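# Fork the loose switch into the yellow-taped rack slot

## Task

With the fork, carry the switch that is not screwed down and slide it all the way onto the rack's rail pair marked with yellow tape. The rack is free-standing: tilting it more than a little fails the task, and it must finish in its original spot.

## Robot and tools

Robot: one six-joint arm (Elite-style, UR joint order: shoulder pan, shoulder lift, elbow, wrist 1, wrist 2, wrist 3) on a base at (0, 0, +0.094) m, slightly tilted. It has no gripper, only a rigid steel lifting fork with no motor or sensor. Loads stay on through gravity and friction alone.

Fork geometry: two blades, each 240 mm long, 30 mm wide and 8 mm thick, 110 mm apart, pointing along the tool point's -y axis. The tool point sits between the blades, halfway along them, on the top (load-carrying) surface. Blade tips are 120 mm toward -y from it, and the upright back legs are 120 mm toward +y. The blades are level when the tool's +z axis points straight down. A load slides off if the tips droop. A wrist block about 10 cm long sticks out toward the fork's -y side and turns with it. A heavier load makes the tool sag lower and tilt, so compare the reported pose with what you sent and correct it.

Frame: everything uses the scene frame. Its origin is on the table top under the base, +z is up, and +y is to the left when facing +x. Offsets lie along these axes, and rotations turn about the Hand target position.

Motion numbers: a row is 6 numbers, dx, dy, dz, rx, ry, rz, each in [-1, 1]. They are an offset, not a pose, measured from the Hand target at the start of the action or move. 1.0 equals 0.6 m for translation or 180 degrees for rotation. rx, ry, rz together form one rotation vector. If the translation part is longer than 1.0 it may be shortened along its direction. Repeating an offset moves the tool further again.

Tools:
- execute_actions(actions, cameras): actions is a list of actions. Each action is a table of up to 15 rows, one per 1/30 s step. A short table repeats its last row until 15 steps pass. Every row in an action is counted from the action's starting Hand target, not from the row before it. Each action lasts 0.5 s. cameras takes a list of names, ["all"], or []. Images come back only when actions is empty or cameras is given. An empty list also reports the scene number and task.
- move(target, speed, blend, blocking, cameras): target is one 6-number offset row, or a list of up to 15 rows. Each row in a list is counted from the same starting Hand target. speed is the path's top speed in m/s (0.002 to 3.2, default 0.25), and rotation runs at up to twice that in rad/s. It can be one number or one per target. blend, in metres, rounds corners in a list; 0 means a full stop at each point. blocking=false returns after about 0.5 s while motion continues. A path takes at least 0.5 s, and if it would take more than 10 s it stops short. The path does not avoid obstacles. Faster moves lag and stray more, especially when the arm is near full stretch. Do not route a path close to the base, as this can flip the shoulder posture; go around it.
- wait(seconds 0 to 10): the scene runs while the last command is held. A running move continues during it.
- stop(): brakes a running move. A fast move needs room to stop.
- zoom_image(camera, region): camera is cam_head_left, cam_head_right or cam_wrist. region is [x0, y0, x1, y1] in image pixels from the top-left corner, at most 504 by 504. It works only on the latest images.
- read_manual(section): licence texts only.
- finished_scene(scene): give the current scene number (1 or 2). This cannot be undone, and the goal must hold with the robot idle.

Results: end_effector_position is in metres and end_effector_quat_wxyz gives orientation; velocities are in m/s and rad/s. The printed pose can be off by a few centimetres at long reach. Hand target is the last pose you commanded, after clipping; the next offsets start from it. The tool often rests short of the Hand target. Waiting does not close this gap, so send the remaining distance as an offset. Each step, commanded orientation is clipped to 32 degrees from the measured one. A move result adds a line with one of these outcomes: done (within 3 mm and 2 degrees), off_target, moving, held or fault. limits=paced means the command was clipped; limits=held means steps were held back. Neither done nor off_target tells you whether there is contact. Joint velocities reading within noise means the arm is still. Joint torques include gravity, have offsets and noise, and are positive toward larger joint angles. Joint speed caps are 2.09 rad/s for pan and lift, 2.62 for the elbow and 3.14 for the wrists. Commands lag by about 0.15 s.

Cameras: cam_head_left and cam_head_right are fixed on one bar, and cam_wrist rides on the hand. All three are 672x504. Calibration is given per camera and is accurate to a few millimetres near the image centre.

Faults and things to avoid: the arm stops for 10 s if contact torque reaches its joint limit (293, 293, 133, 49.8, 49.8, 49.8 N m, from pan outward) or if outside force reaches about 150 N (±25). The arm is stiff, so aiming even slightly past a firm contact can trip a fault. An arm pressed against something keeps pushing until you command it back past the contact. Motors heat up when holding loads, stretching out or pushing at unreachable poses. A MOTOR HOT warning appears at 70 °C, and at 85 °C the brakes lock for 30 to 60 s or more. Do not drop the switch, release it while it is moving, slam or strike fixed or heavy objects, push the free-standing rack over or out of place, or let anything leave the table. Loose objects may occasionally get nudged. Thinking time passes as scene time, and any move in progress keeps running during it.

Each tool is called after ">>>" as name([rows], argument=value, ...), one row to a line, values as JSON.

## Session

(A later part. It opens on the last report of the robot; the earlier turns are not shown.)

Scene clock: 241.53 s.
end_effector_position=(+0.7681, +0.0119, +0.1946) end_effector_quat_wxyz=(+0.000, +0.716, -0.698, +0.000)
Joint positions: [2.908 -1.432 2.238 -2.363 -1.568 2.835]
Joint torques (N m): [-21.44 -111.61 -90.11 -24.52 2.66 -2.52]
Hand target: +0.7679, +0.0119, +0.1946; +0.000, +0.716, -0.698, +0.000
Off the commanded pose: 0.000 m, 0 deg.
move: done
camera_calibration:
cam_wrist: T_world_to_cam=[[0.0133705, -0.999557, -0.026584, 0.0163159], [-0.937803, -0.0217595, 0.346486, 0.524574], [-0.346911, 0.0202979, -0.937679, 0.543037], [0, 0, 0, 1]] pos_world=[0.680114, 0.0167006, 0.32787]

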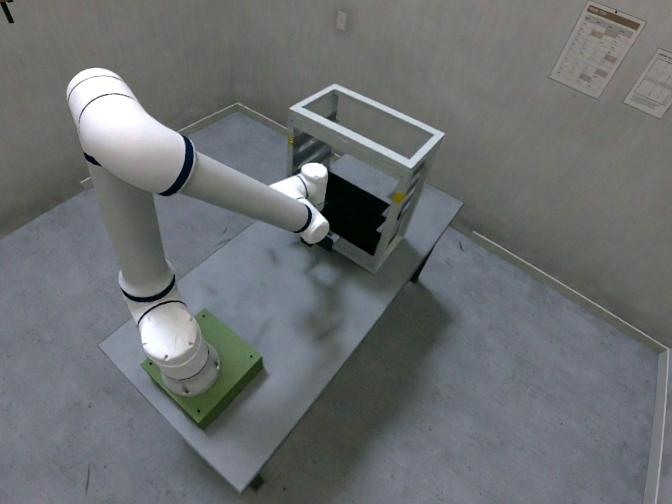

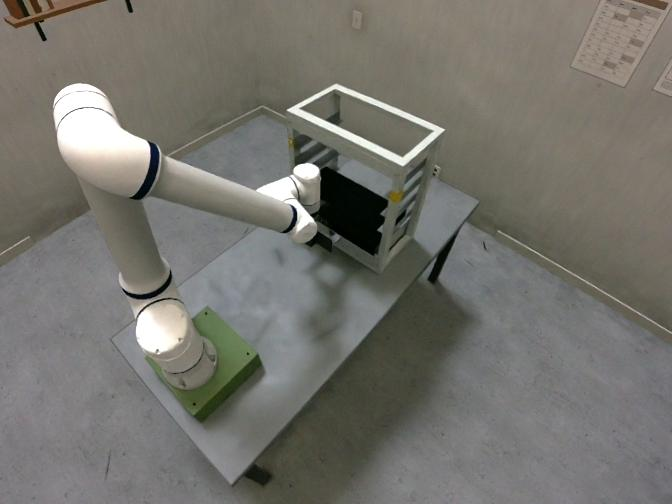

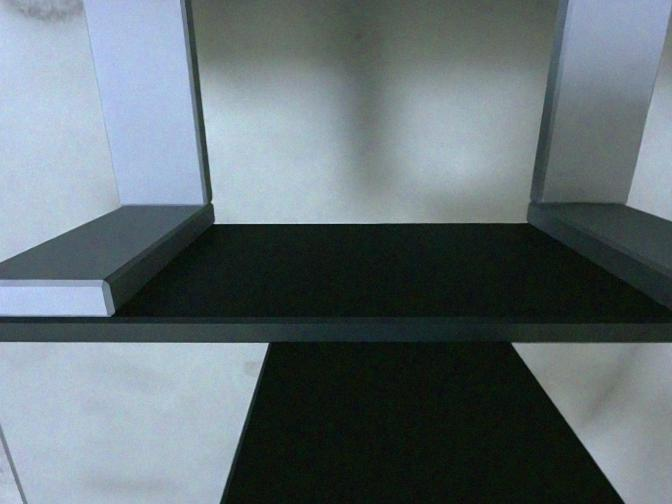

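>>> move(target=[-0.3366, -0.0082, 0, 0, 0, 0], speed=0.12, cameras=["all"])

>>> zoom_image(camera="cam_head_right", region=[270, 120, 430, 280])

>>> zoom_image(camera="cam_head_left", region=[270, 120, 430, 280])

Scene clock: 248.00 s.
end_effector_position=(+0.5661, +0.0070, +0.1946) end_effector_quat_wxyz=(+0.000, +0.716, -0.698, +0.000)
Joint positions: [2.755 -1.807 2.579 -2.328 -1.57 2.682]
Joint torques (N m): [-22.2 -62.24 -92.74 -19.25 5.54 -2.14]
Hand target: +0.5660, +0.0070, +0.1946; +0.000, +0.716, -0.698, +0.000
Off the commanded pose: 0.000 m, 0 deg.
move: done
camera_calibration:
cam_wrist: T_world_to_cam=[[0.0133687, -0.999557, -0.0265834, 0.0141196], [-0.937803, -0.0217576, 0.346486, 0.335031], [-0.346911, 0.0202979, -0.937679, 0.47306], [0, 0, 0, 1]] pos_world=[0.478114, 0.0118006, 0.32787]

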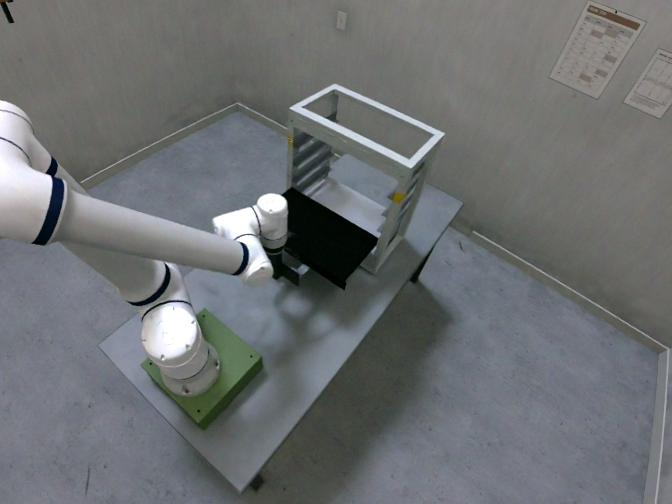

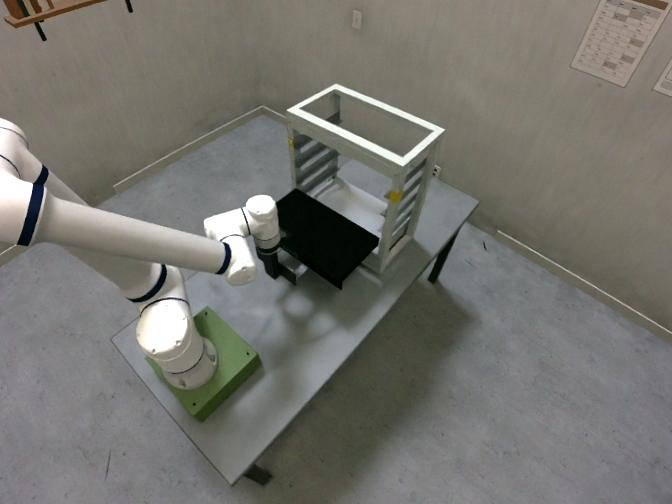

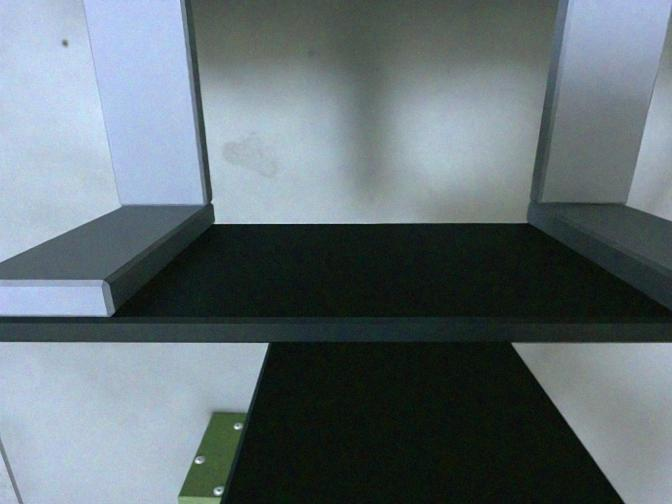

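Scaled by 3.150.

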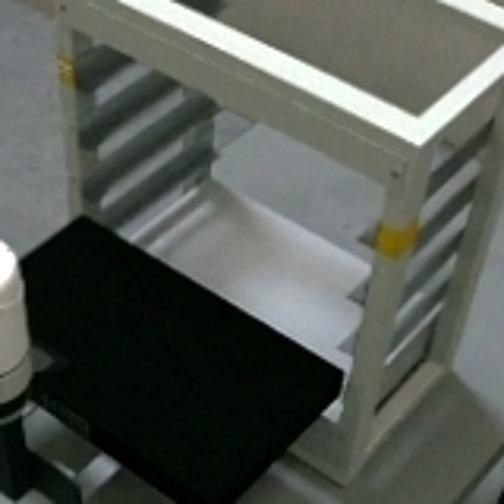

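Scaled by 3.150.

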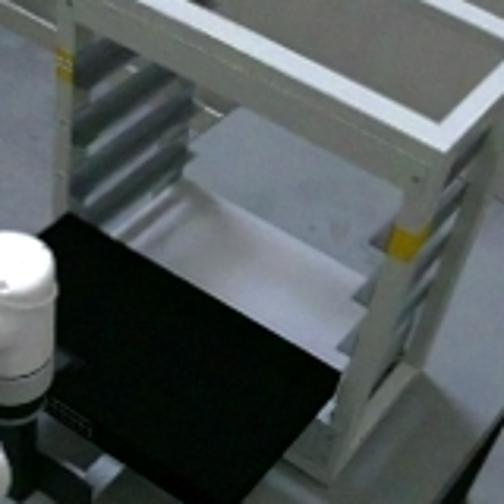

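>>> move(target=[0, 0, 0.4332, 0, 0, 0], speed=0.2, cameras=["all"])

>>> zoom_image(camera="cam_head_right", region=[270, 100, 430, 260])

>>> zoom_image(camera="cam_head_left", region=[270, 100, 430, 260])

Scene clock: 253.57 s.
end_effector_position=(+0.5660, +0.0070, +0.4543) end_effector_quat_wxyz=(+0.000, +0.716, -0.698, +0.000)
Joint positions: [2.754 -2.074 2.214 -1.696 -1.57 2.682]
Joint torques (N m): [-20.99 -49.83 -145.58 -18.75 2.06 -2.23]
Hand target: +0.5660, +0.0070, +0.4545; +0.000, +0.716, -0.698, +0.000
Off the commanded pose: 0.000 m, 0 deg.
move: done
camera_calibration:
cam_wrist: T_world_to_cam=[[0.01337, -0.999557, -0.0265838, 0.0210282], [-0.937803, -0.021759, 0.346486, 0.244827], [-0.346911, 0.0202979, -0.937679, 0.7166], [0, 0, 0, 1]] pos_world=[0.477914, 0.0118006, 0.58767]

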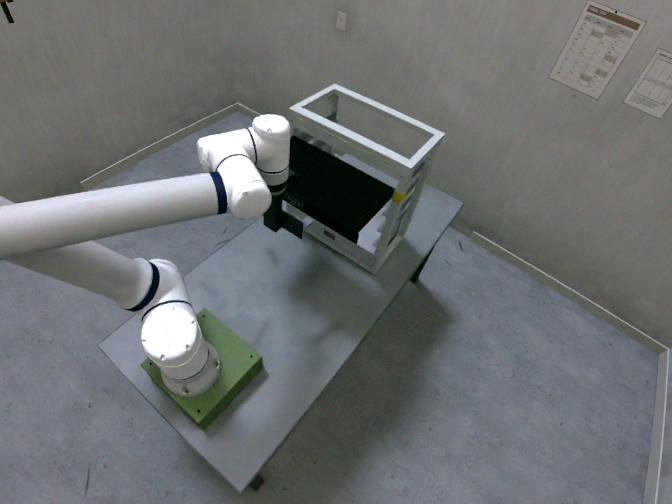

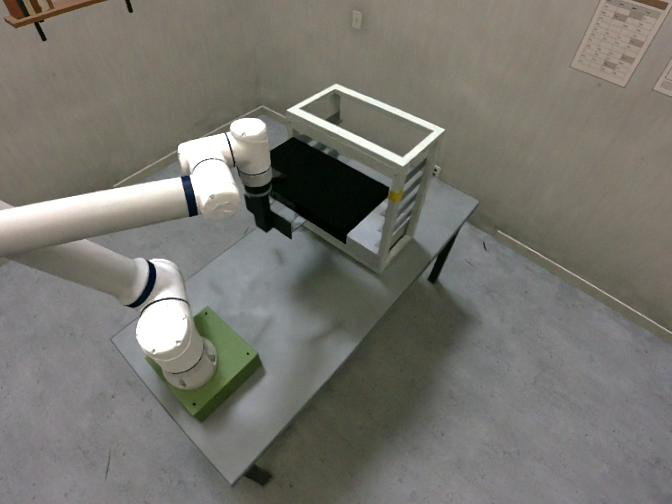

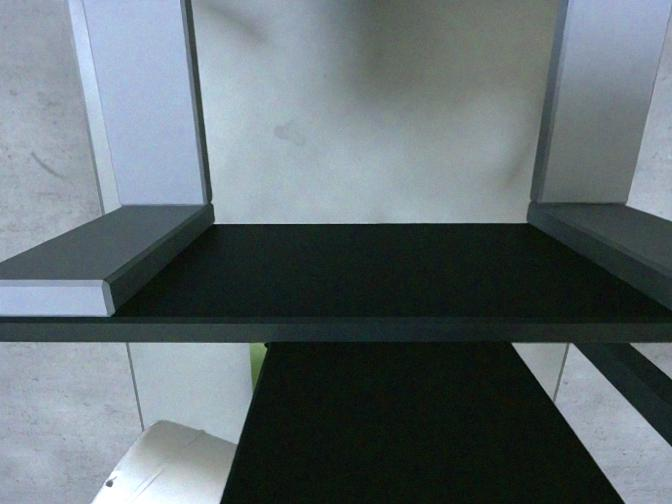

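Scaled by 3.150.

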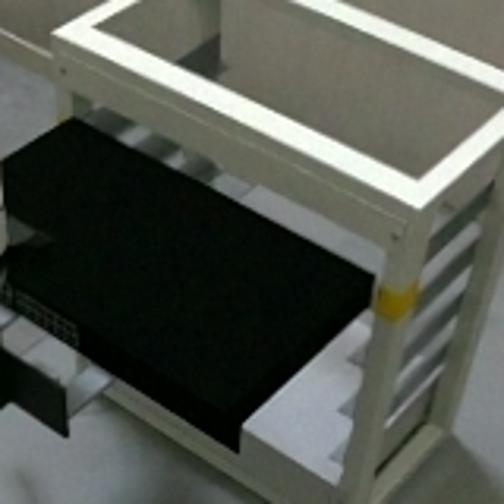

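Scaled by 3.150.

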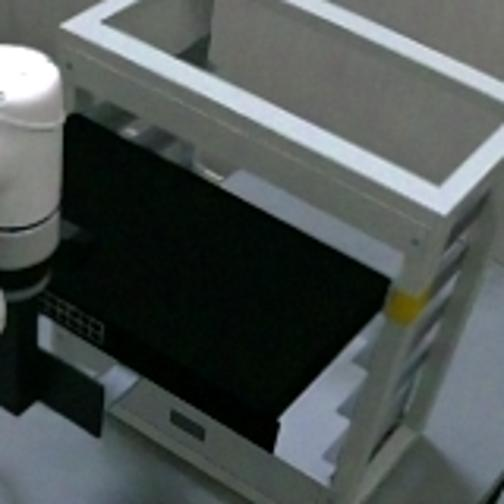

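>>> zoom_image(camera="cam_head_right", region=[370, 165, 420, 215])

>>> zoom_image(camera="cam_head_left", region=[370, 165, 420, 215])

>>> zoom_image(camera="cam_head_right", region=[270, 105, 320, 155])

>>> zoom_image(camera="cam_head_left", region=[275, 105, 325, 155])

Scaled by 10.080.

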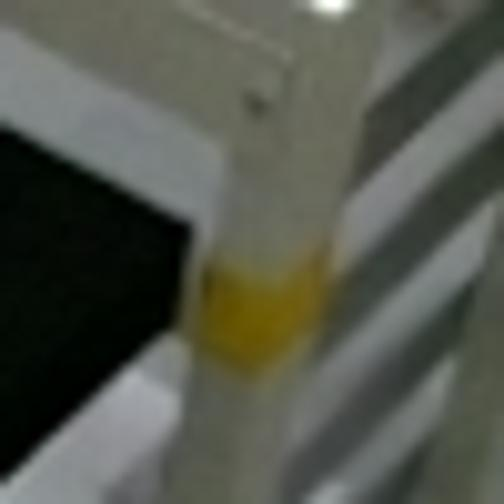

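Scaled by 10.080.

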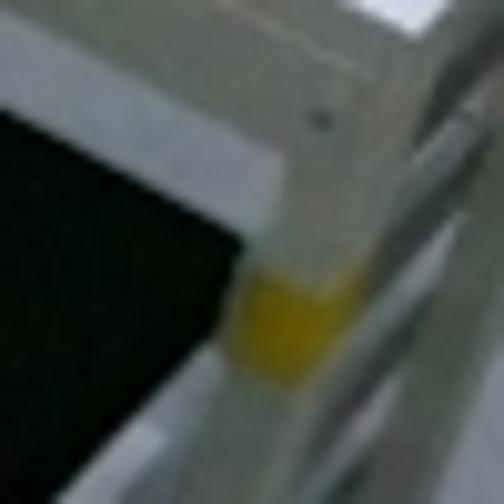

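Scaled by 10.080.

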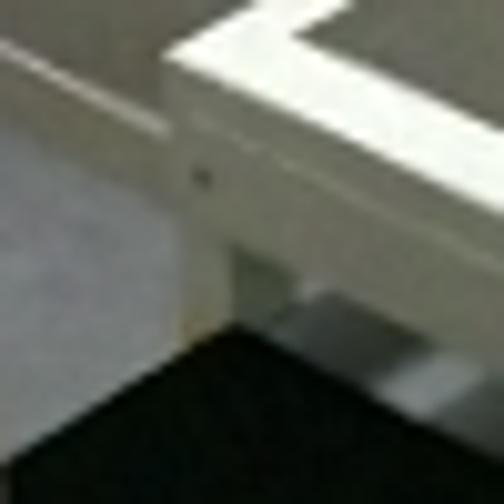

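Scaled by 10.080.

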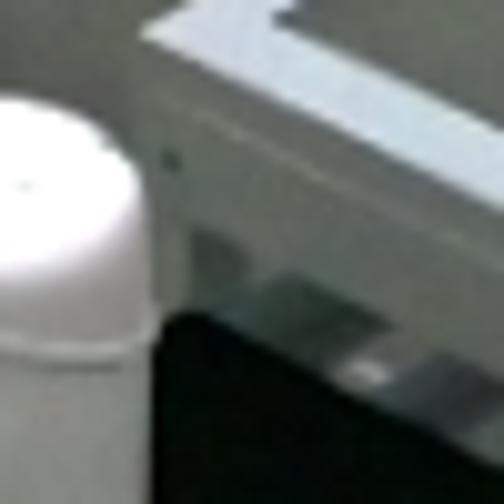

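>>> zoom_image(camera="cam_head_right", region=[325, 180, 395, 250])

>>> zoom_image(camera="cam_head_left", region=[335, 180, 405, 250])

Scaled by 7.200.

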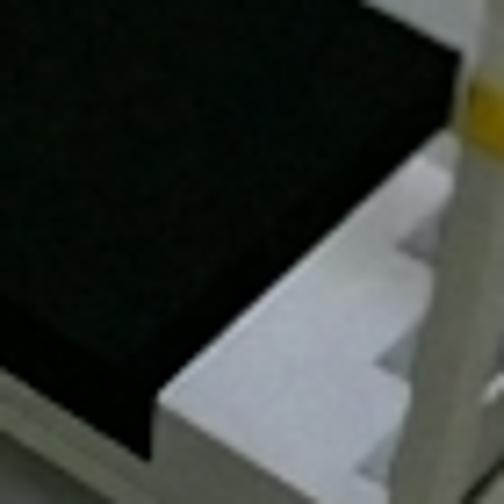

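Scaled by 7.200.

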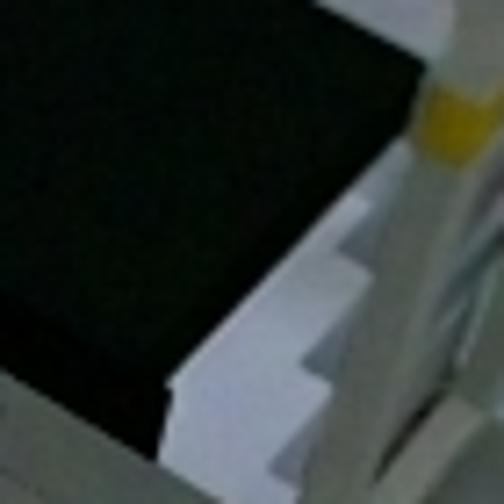

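>>> move(target=[0, -0.0055, 0, 0, 0, 0.0022], speed=0.03, cameras=["cam_head_left", "cam_head_right"])

>>> zoom_image(camera="cam_head_right", region=[370, 165, 420, 215])

>>> zoom_image(camera="cam_head_left", region=[370, 165, 420, 215])

>>> zoom_image(camera="cam_head_right", region=[270, 105, 320, 155])

>>> zoom_image(camera="cam_head_left", region=[275, 105, 325, 155])

Scene clock: 330.10 s.
end_effector_position=(+0.5660, +0.0038, +0.4545) end_effector_quat_wxyz=(+0.000, +0.719, -0.695, +0.000)
Joint positions: [2.744 -2.074 2.213 -1.695 -1.57 2.665]
Joint torques (N m): [-22.32 -19.97 -145.96 -22.43 2.33 -2.04]
Hand target: +0.5660, +0.0037, +0.4545; +0.000, +0.719, -0.695, +0.000
Off the commanded pose: 0.000 m, 0 deg.
move: done
Images, in order (width x height): cam_head_left 672x504, cam_head_right 672x504.

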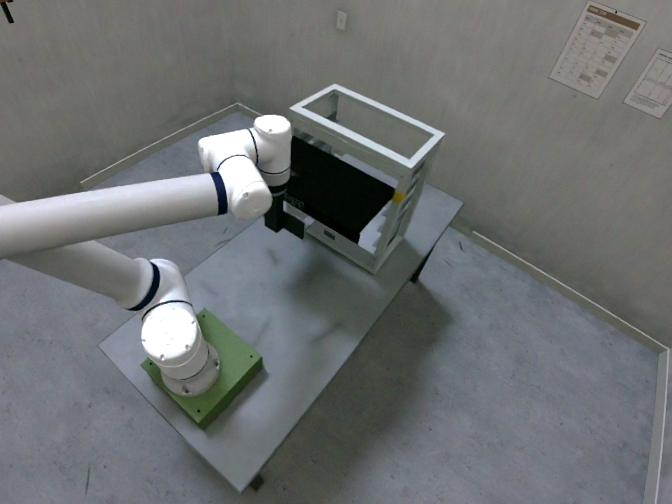

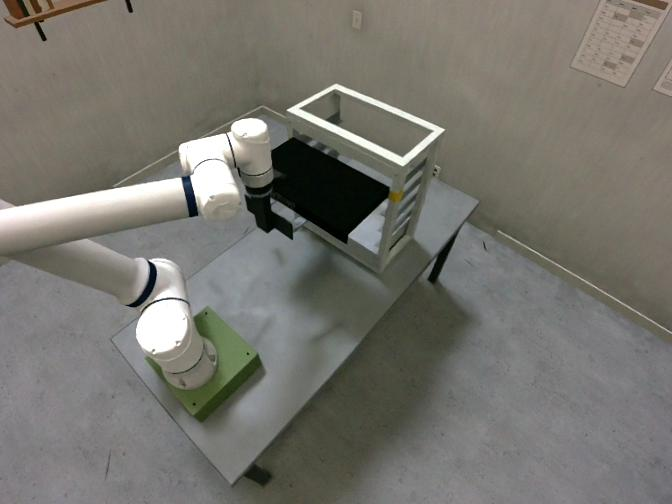

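Scaled by 10.080.

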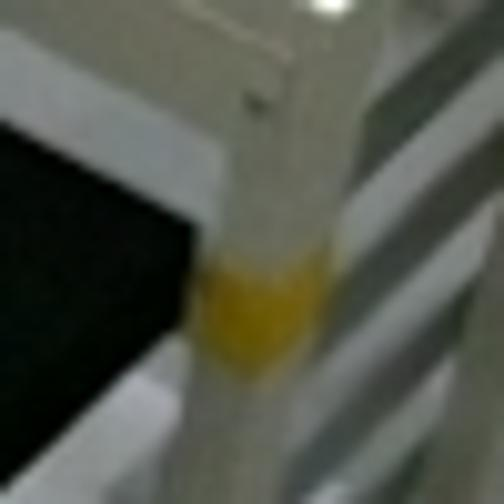

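Scaled by 10.080.

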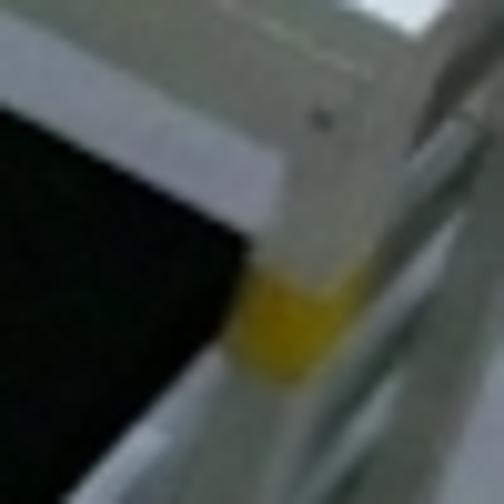

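Scaled by 10.080.

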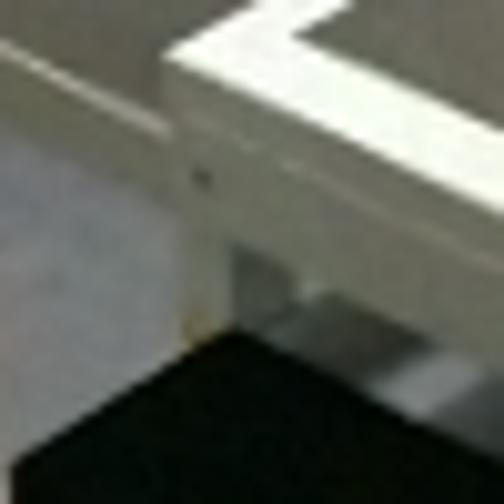

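Scaled by 10.080.

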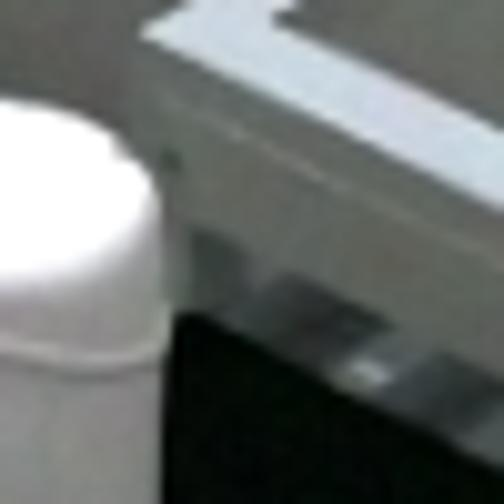

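>>> zoom_image(camera="cam_head_right", region=[380, 175, 404, 199])

>>> zoom_image(camera="cam_head_left", region=[384, 176, 408, 200])

>>> zoom_image(camera="cam_head_right", region=[284, 122, 308, 146])

>>> zoom_image(camera="cam_head_left", region=[284, 122, 308, 146])

Scaled by 21.000.

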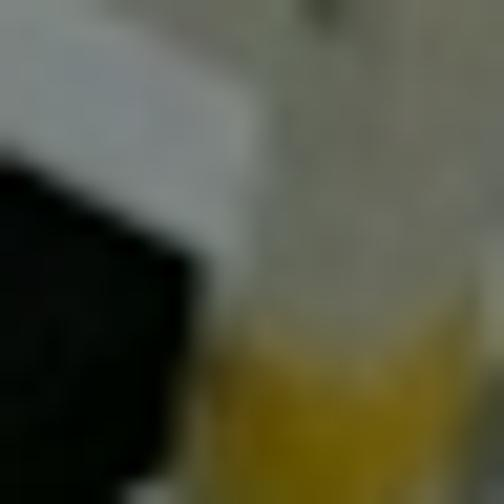

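Scaled by 21.000.

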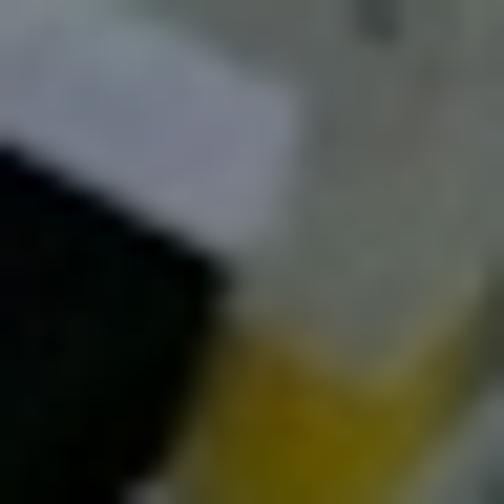

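Scaled by 21.000.

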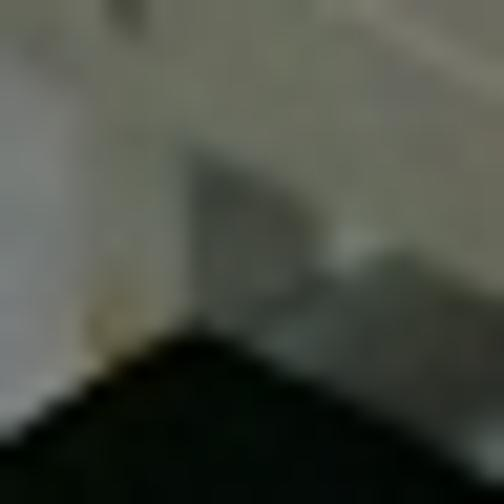

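Scaled by 21.000.

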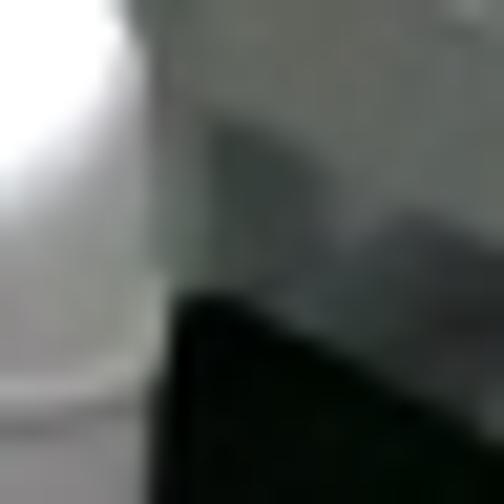

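>>> move(target=[0, 0.0032, 0, 0, 0, -0.0014], speed=0.03)

>>> move(target=[0.0833, 0.00254, 0, 0, 0, 0], speed=0.06, cameras=["all"])

>>> zoom_image(camera="cam_head_right", region=[325, 165, 395, 235])

>>> zoom_image(camera="cam_head_left", region=[335, 165, 405, 235])

>>> zoom_image(camera="cam_head_right", region=[270, 105, 340, 175])

Scene clock: 393.57 s.
end_effector_position=(+0.5660, +0.0055, +0.4545) end_effector_quat_wxyz=(+0.000, +0.717, -0.697, +0.000)
Joint positions: [2.75 -2.074 2.213 -1.695 -1.57 2.675]
Joint torques (N m): [7.22 -47.75 -137.66 -19.6 5.51 3.56]
Hand target: +0.5660, +0.0056, +0.4545; +0.000, +0.717, -0.697, +0.000
Off the commanded pose: 0.000 m, 0 deg.
move: done

Scene clock: 394.87 s.
end_effector_position=(+0.6158, +0.0071, +0.4545) end_effector_quat_wxyz=(+0.000, +0.717, -0.697, +0.000)
Joint positions: [2.802 -1.968 2.159 -1.747 -1.569 2.726]
Joint torques (N m): [8.61 -33.53 -144.37 -24.15 2.73 3.37]
Hand target: +0.6160, +0.0071, +0.4545; +0.000, +0.717, -0.697, +0.000
Off the commanded pose: 0.000 m, 0 deg.
move: done
camera_calibration:
cam_wrist: T_world_to_cam=[[0.0158996, -0.999519, -0.0266385, 0.0189675], [-0.93775, -0.0241509, 0.34647, 0.291473], [-0.346947, 0.0194716, -0.937683, 0.734099], [0, 0, 0, 1]] pos_world=[0.527721, 0.0117036, 0.58787]

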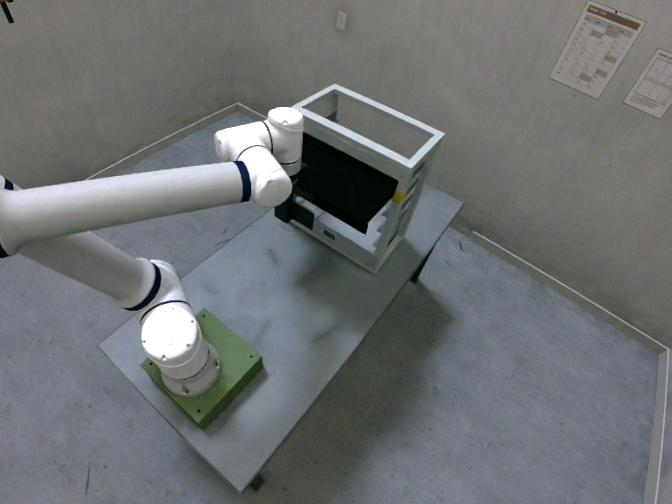

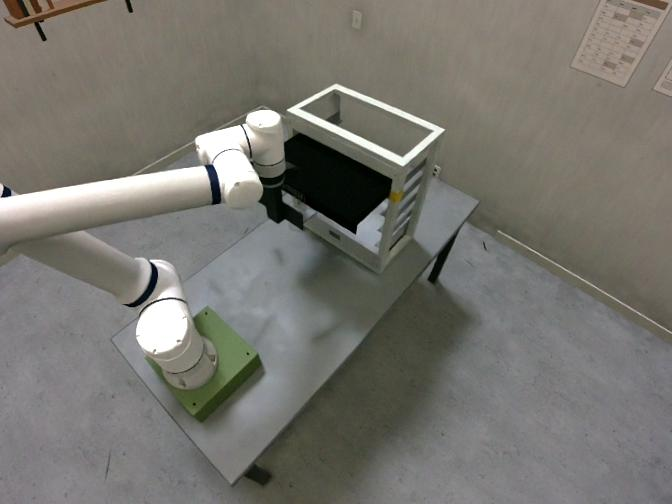

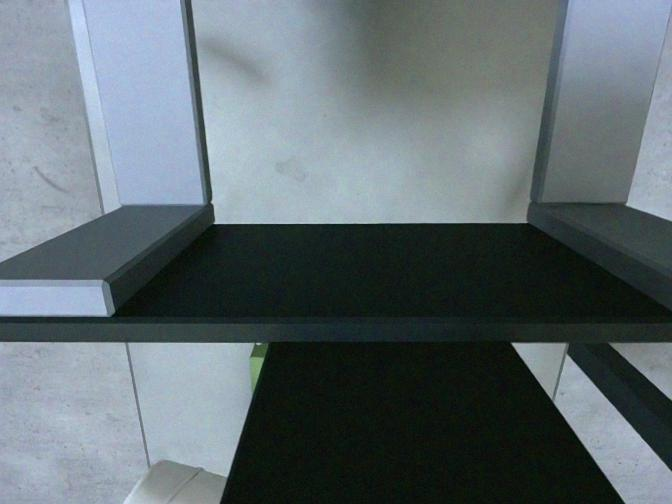

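Scaled by 7.200.

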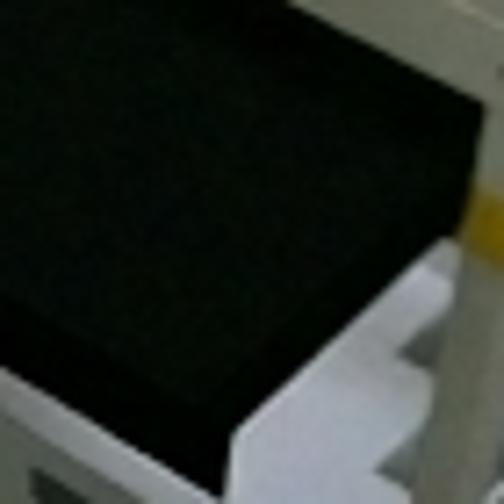

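Scaled by 7.200.

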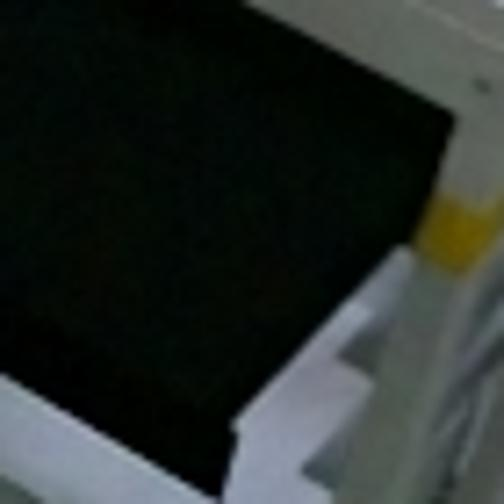

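Scaled by 7.200.

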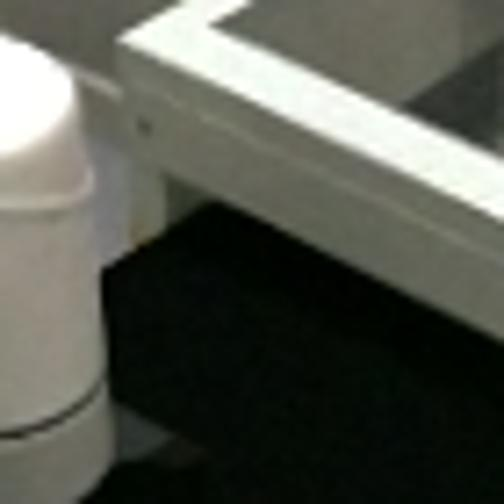

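>>> move(target=[0.125, 0.0038, 0, 0, 0, 0], speed=0.06, cameras=["all"])

>>> zoom_image(camera="cam_head_right", region=[345, 165, 415, 235])

>>> zoom_image(camera="cam_head_left", region=[345, 165, 415, 235])

>>> zoom_image(camera="cam_head_right", region=[270, 105, 340, 175])

Scene clock: 401.00 s.
end_effector_position=(+0.6908, +0.0094, +0.4545) end_effector_quat_wxyz=(+0.000, +0.717, -0.697, +0.000)
Joint positions: [2.861 -1.819 2.064 -1.801 -1.569 2.785]
Joint torques (N m): [8.75 -51.72 -143.35 -23.83 2.84 3.26]
Hand target: +0.6910, +0.0094, +0.4545; +0.000, +0.717, -0.697, +0.000
Off the commanded pose: 0.000 m, 0 deg.
move: done
camera_calibration:
cam_wrist: T_world_to_cam=[[0.0158996, -0.999519, -0.0266385, 0.0200739], [-0.93775, -0.0241509, 0.34647, 0.36186], [-0.346947, 0.0194716, -0.937683, 0.760075], [0, 0, 0, 1]] pos_world=[0.602721, 0.0140036, 0.58787]

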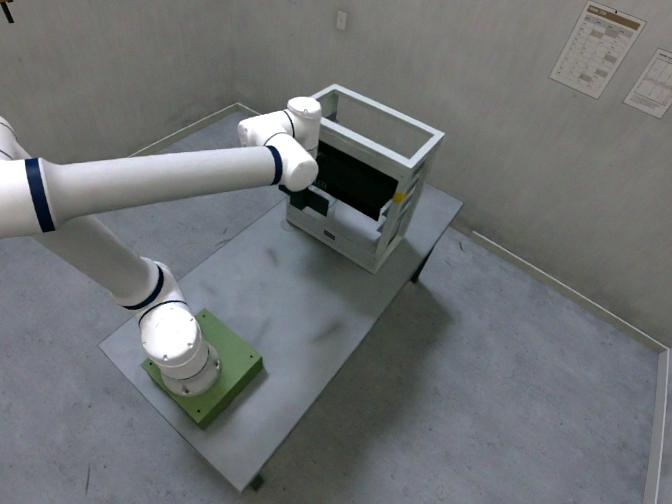

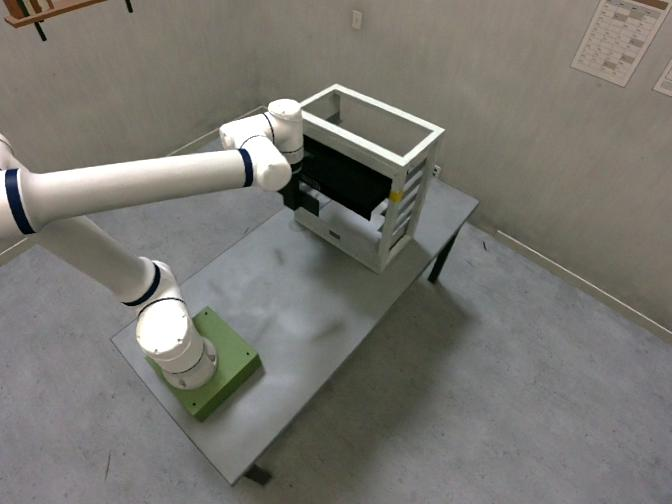

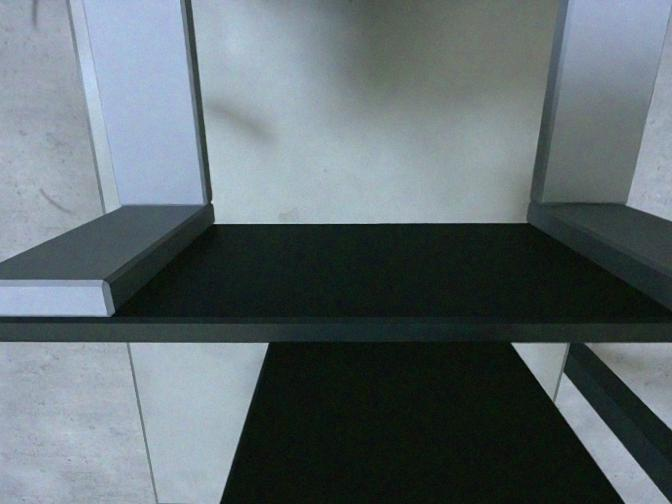

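Scaled by 7.200.

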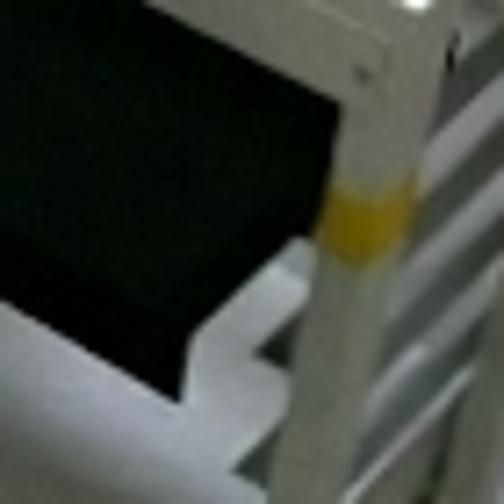

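Scaled by 7.200.

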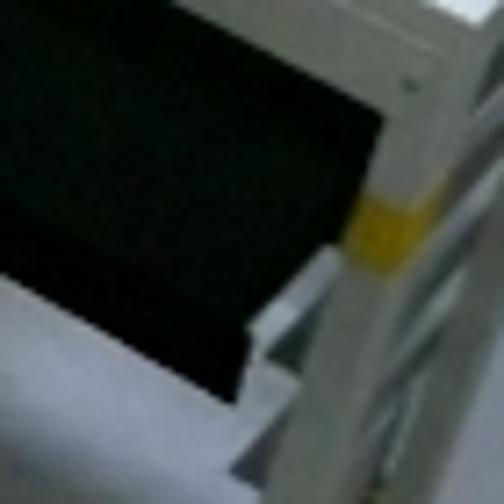

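Scaled by 7.200.

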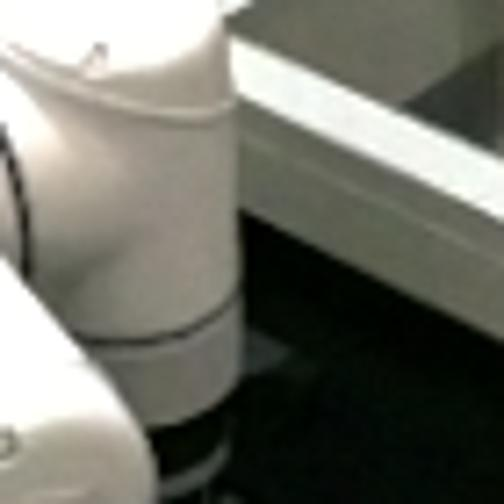

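>>> move(target=[0.1667, 0.0051, 0, 0, 0, 0], speed=0.06, cameras=["all"])

>>> zoom_image(camera="cam_head_right", region=[360, 165, 410, 215])

>>> zoom_image(camera="cam_head_left", region=[360, 165, 410, 215])

Scene clock: 406.77 s.
end_effector_position=(+0.7908, +0.0125, +0.4545) end_effector_quat_wxyz=(+0.000, +0.717, -0.697, +0.000)
Joint positions: [2.917 -1.638 1.917 -1.835 -1.568 2.842]
Joint torques (N m): [9.31 -77.6 -142.64 -24.11 2.57 3.41]
Hand target: +0.7910, +0.0125, +0.4545; +0.000, +0.717, -0.697, +0.000
Off the commanded pose: 0.000 m, 0 deg.
move: done
camera_calibration:
cam_wrist: T_world_to_cam=[[0.0158996, -0.999519, -0.0266385, 0.0214825], [-0.93775, -0.0241509, 0.34647, 0.455708], [-0.346947, 0.0194716, -0.937683, 0.794711], [0, 0, 0, 1]] pos_world=[0.702721, 0.0170036, 0.58787]

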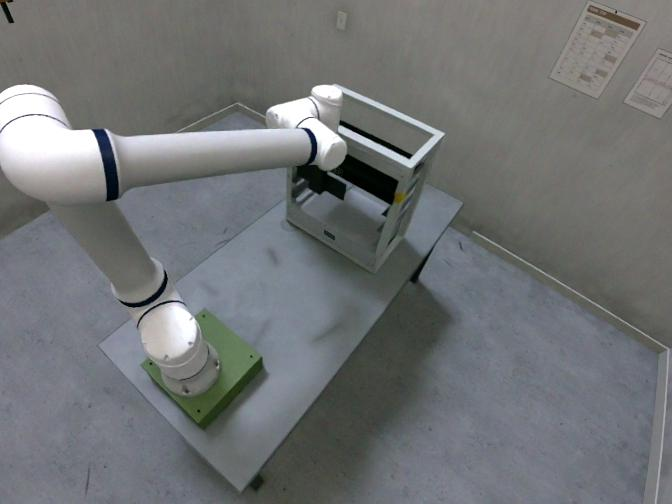

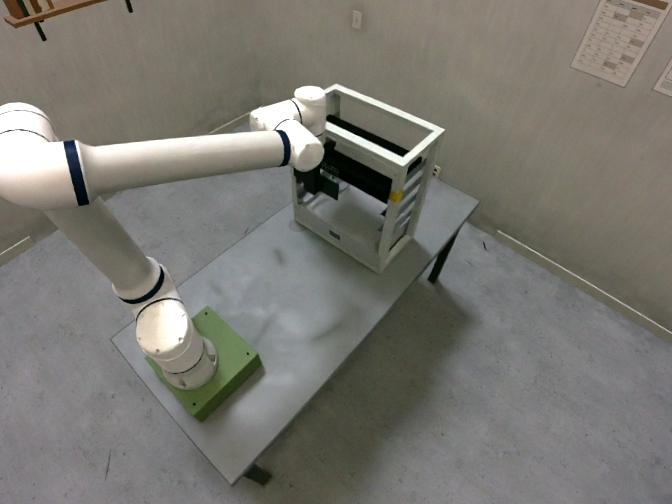

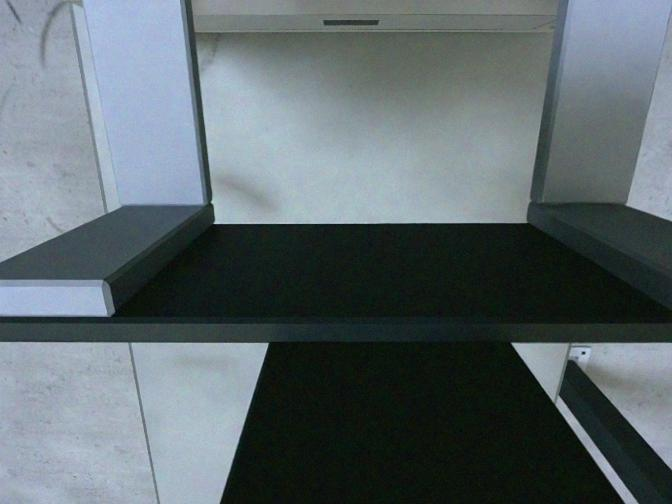

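Scaled by 10.080.

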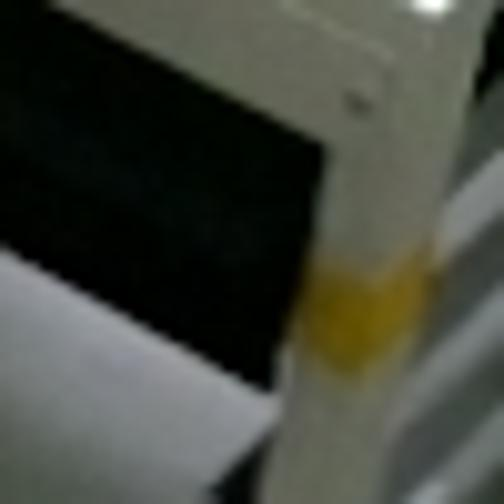

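Scaled by 10.080.

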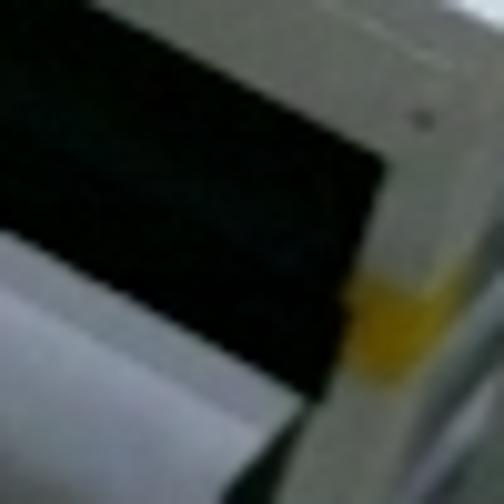

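>>> move(target=[0.045, 0.0014, 0, 0, 0, 0], speed=0.05, cameras=["all"])

>>> zoom_image(camera="cam_head_right", region=[360, 165, 410, 215])

>>> zoom_image(camera="cam_head_left", region=[360, 165, 410, 215])

>>> zoom_image(camera="cam_wrist", region=[180, 0, 580, 120])

Scene clock: 414.27 s.
end_effector_position=(+0.8178, +0.0133, +0.4545) end_effector_quat_wxyz=(+0.000, +0.717, -0.697, +0.000)
Joint positions: [2.93 -1.592 1.873 -1.838 -1.568 2.854]
Joint torques (N m): [7.63 -80.97 -144.37 -24.09 3.12 3.5]
Hand target: +0.8180, +0.0133, +0.4545; +0.000, +0.717, -0.697, +0.000
Off the commanded pose: 0.000 m, 0 deg.
move: done
camera_calibration:
cam_wrist: T_world_to_cam=[[0.0158983, -0.999519, -0.0266381, 0.0219535], [-0.93775, -0.0241495, 0.34647, 0.481049], [-0.346947, 0.0194716, -0.937683, 0.804061], [0, 0, 0, 1]] pos_world=[0.729721, 0.0179036, 0.58787]

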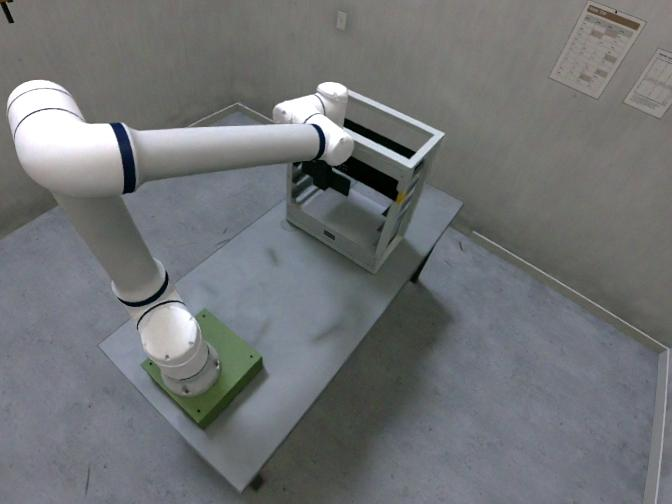

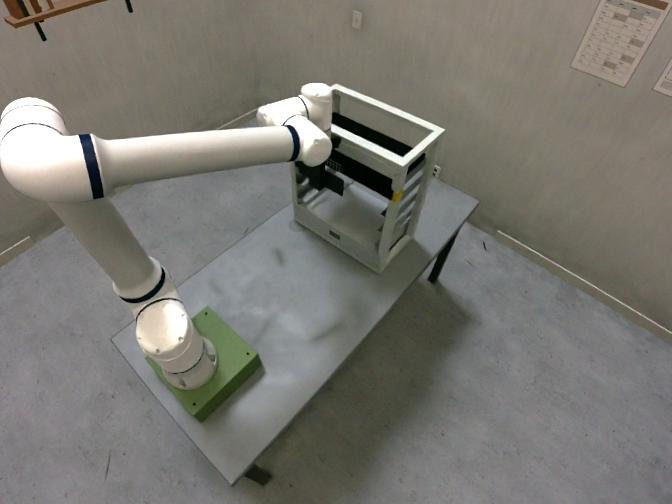

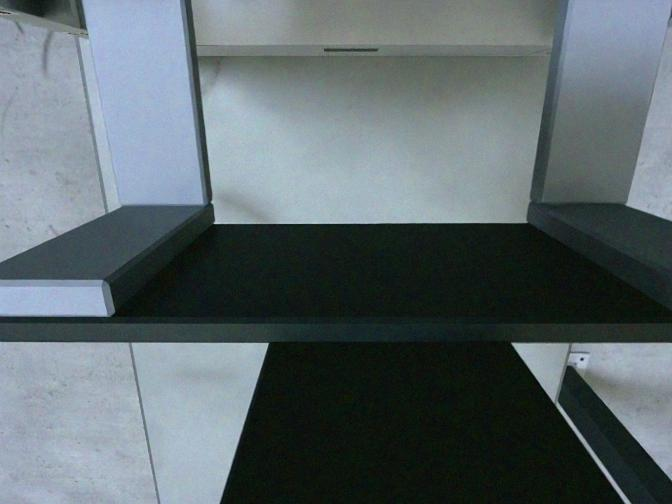

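Scaled by 10.080.

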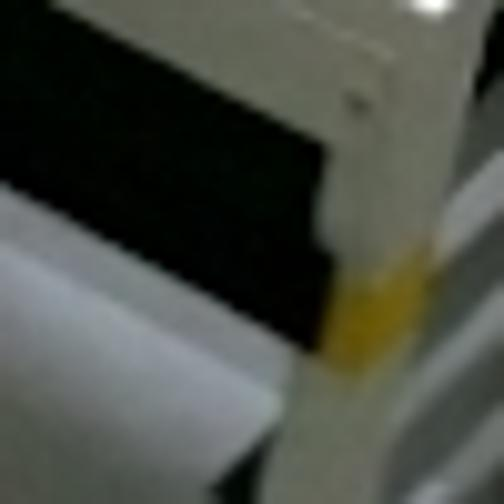

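Scaled by 10.080.

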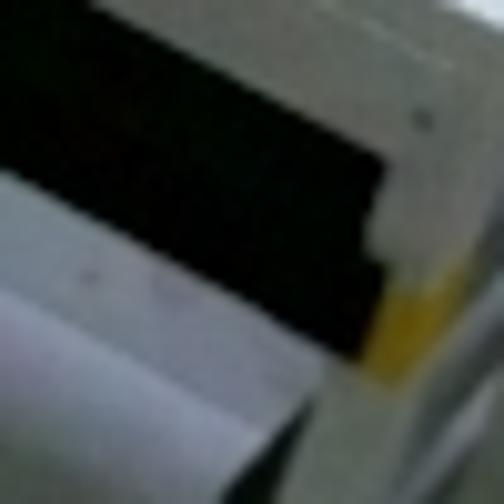

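Scaled by 1.260.

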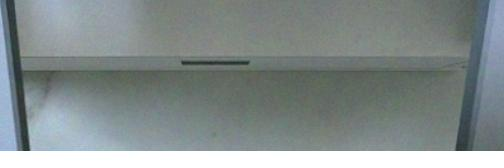

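>>> move(target=[0, 0, -0.015, 0, 0, 0], speed=0.03)

>>> move(target=[0, 0, -0.0058, 0, 0, 0], speed=0.01)

Scene clock: 421.17 s.
end_effector_position=(+0.8180, +0.0133, +0.4457) end_effector_quat_wxyz=(+0.000, +0.717, -0.697, +0.000)
Joint positions: [2.93 -1.587 1.885 -1.854 -1.568 2.854]
Joint torques (N m): [8.9 -82.43 -119.21 -24.16 1.82 3.59]
Hand target: +0.8180, +0.0133, +0.4455; +0.000, +0.717, -0.697, +0.000
Off the commanded pose: 0.000 m, 0 deg.
move: done

Scene clock: 421.87 s.
end_effector_position=(+0.8181, +0.0133, +0.4425) end_effector_quat_wxyz=(+0.000, +0.717, -0.697, +0.000)
Joint positions: [2.93 -1.586 1.89 -1.861 -1.568 2.854]
Joint torques (N m): [8.42 -62.95 -96.92 -16.33 1.59 3.06]
Hand target: +0.8180, +0.0133, +0.4420; +0.000, +0.717, -0.697, +0.000
Off the commanded pose: 0.000 m, 0 deg.
move: done


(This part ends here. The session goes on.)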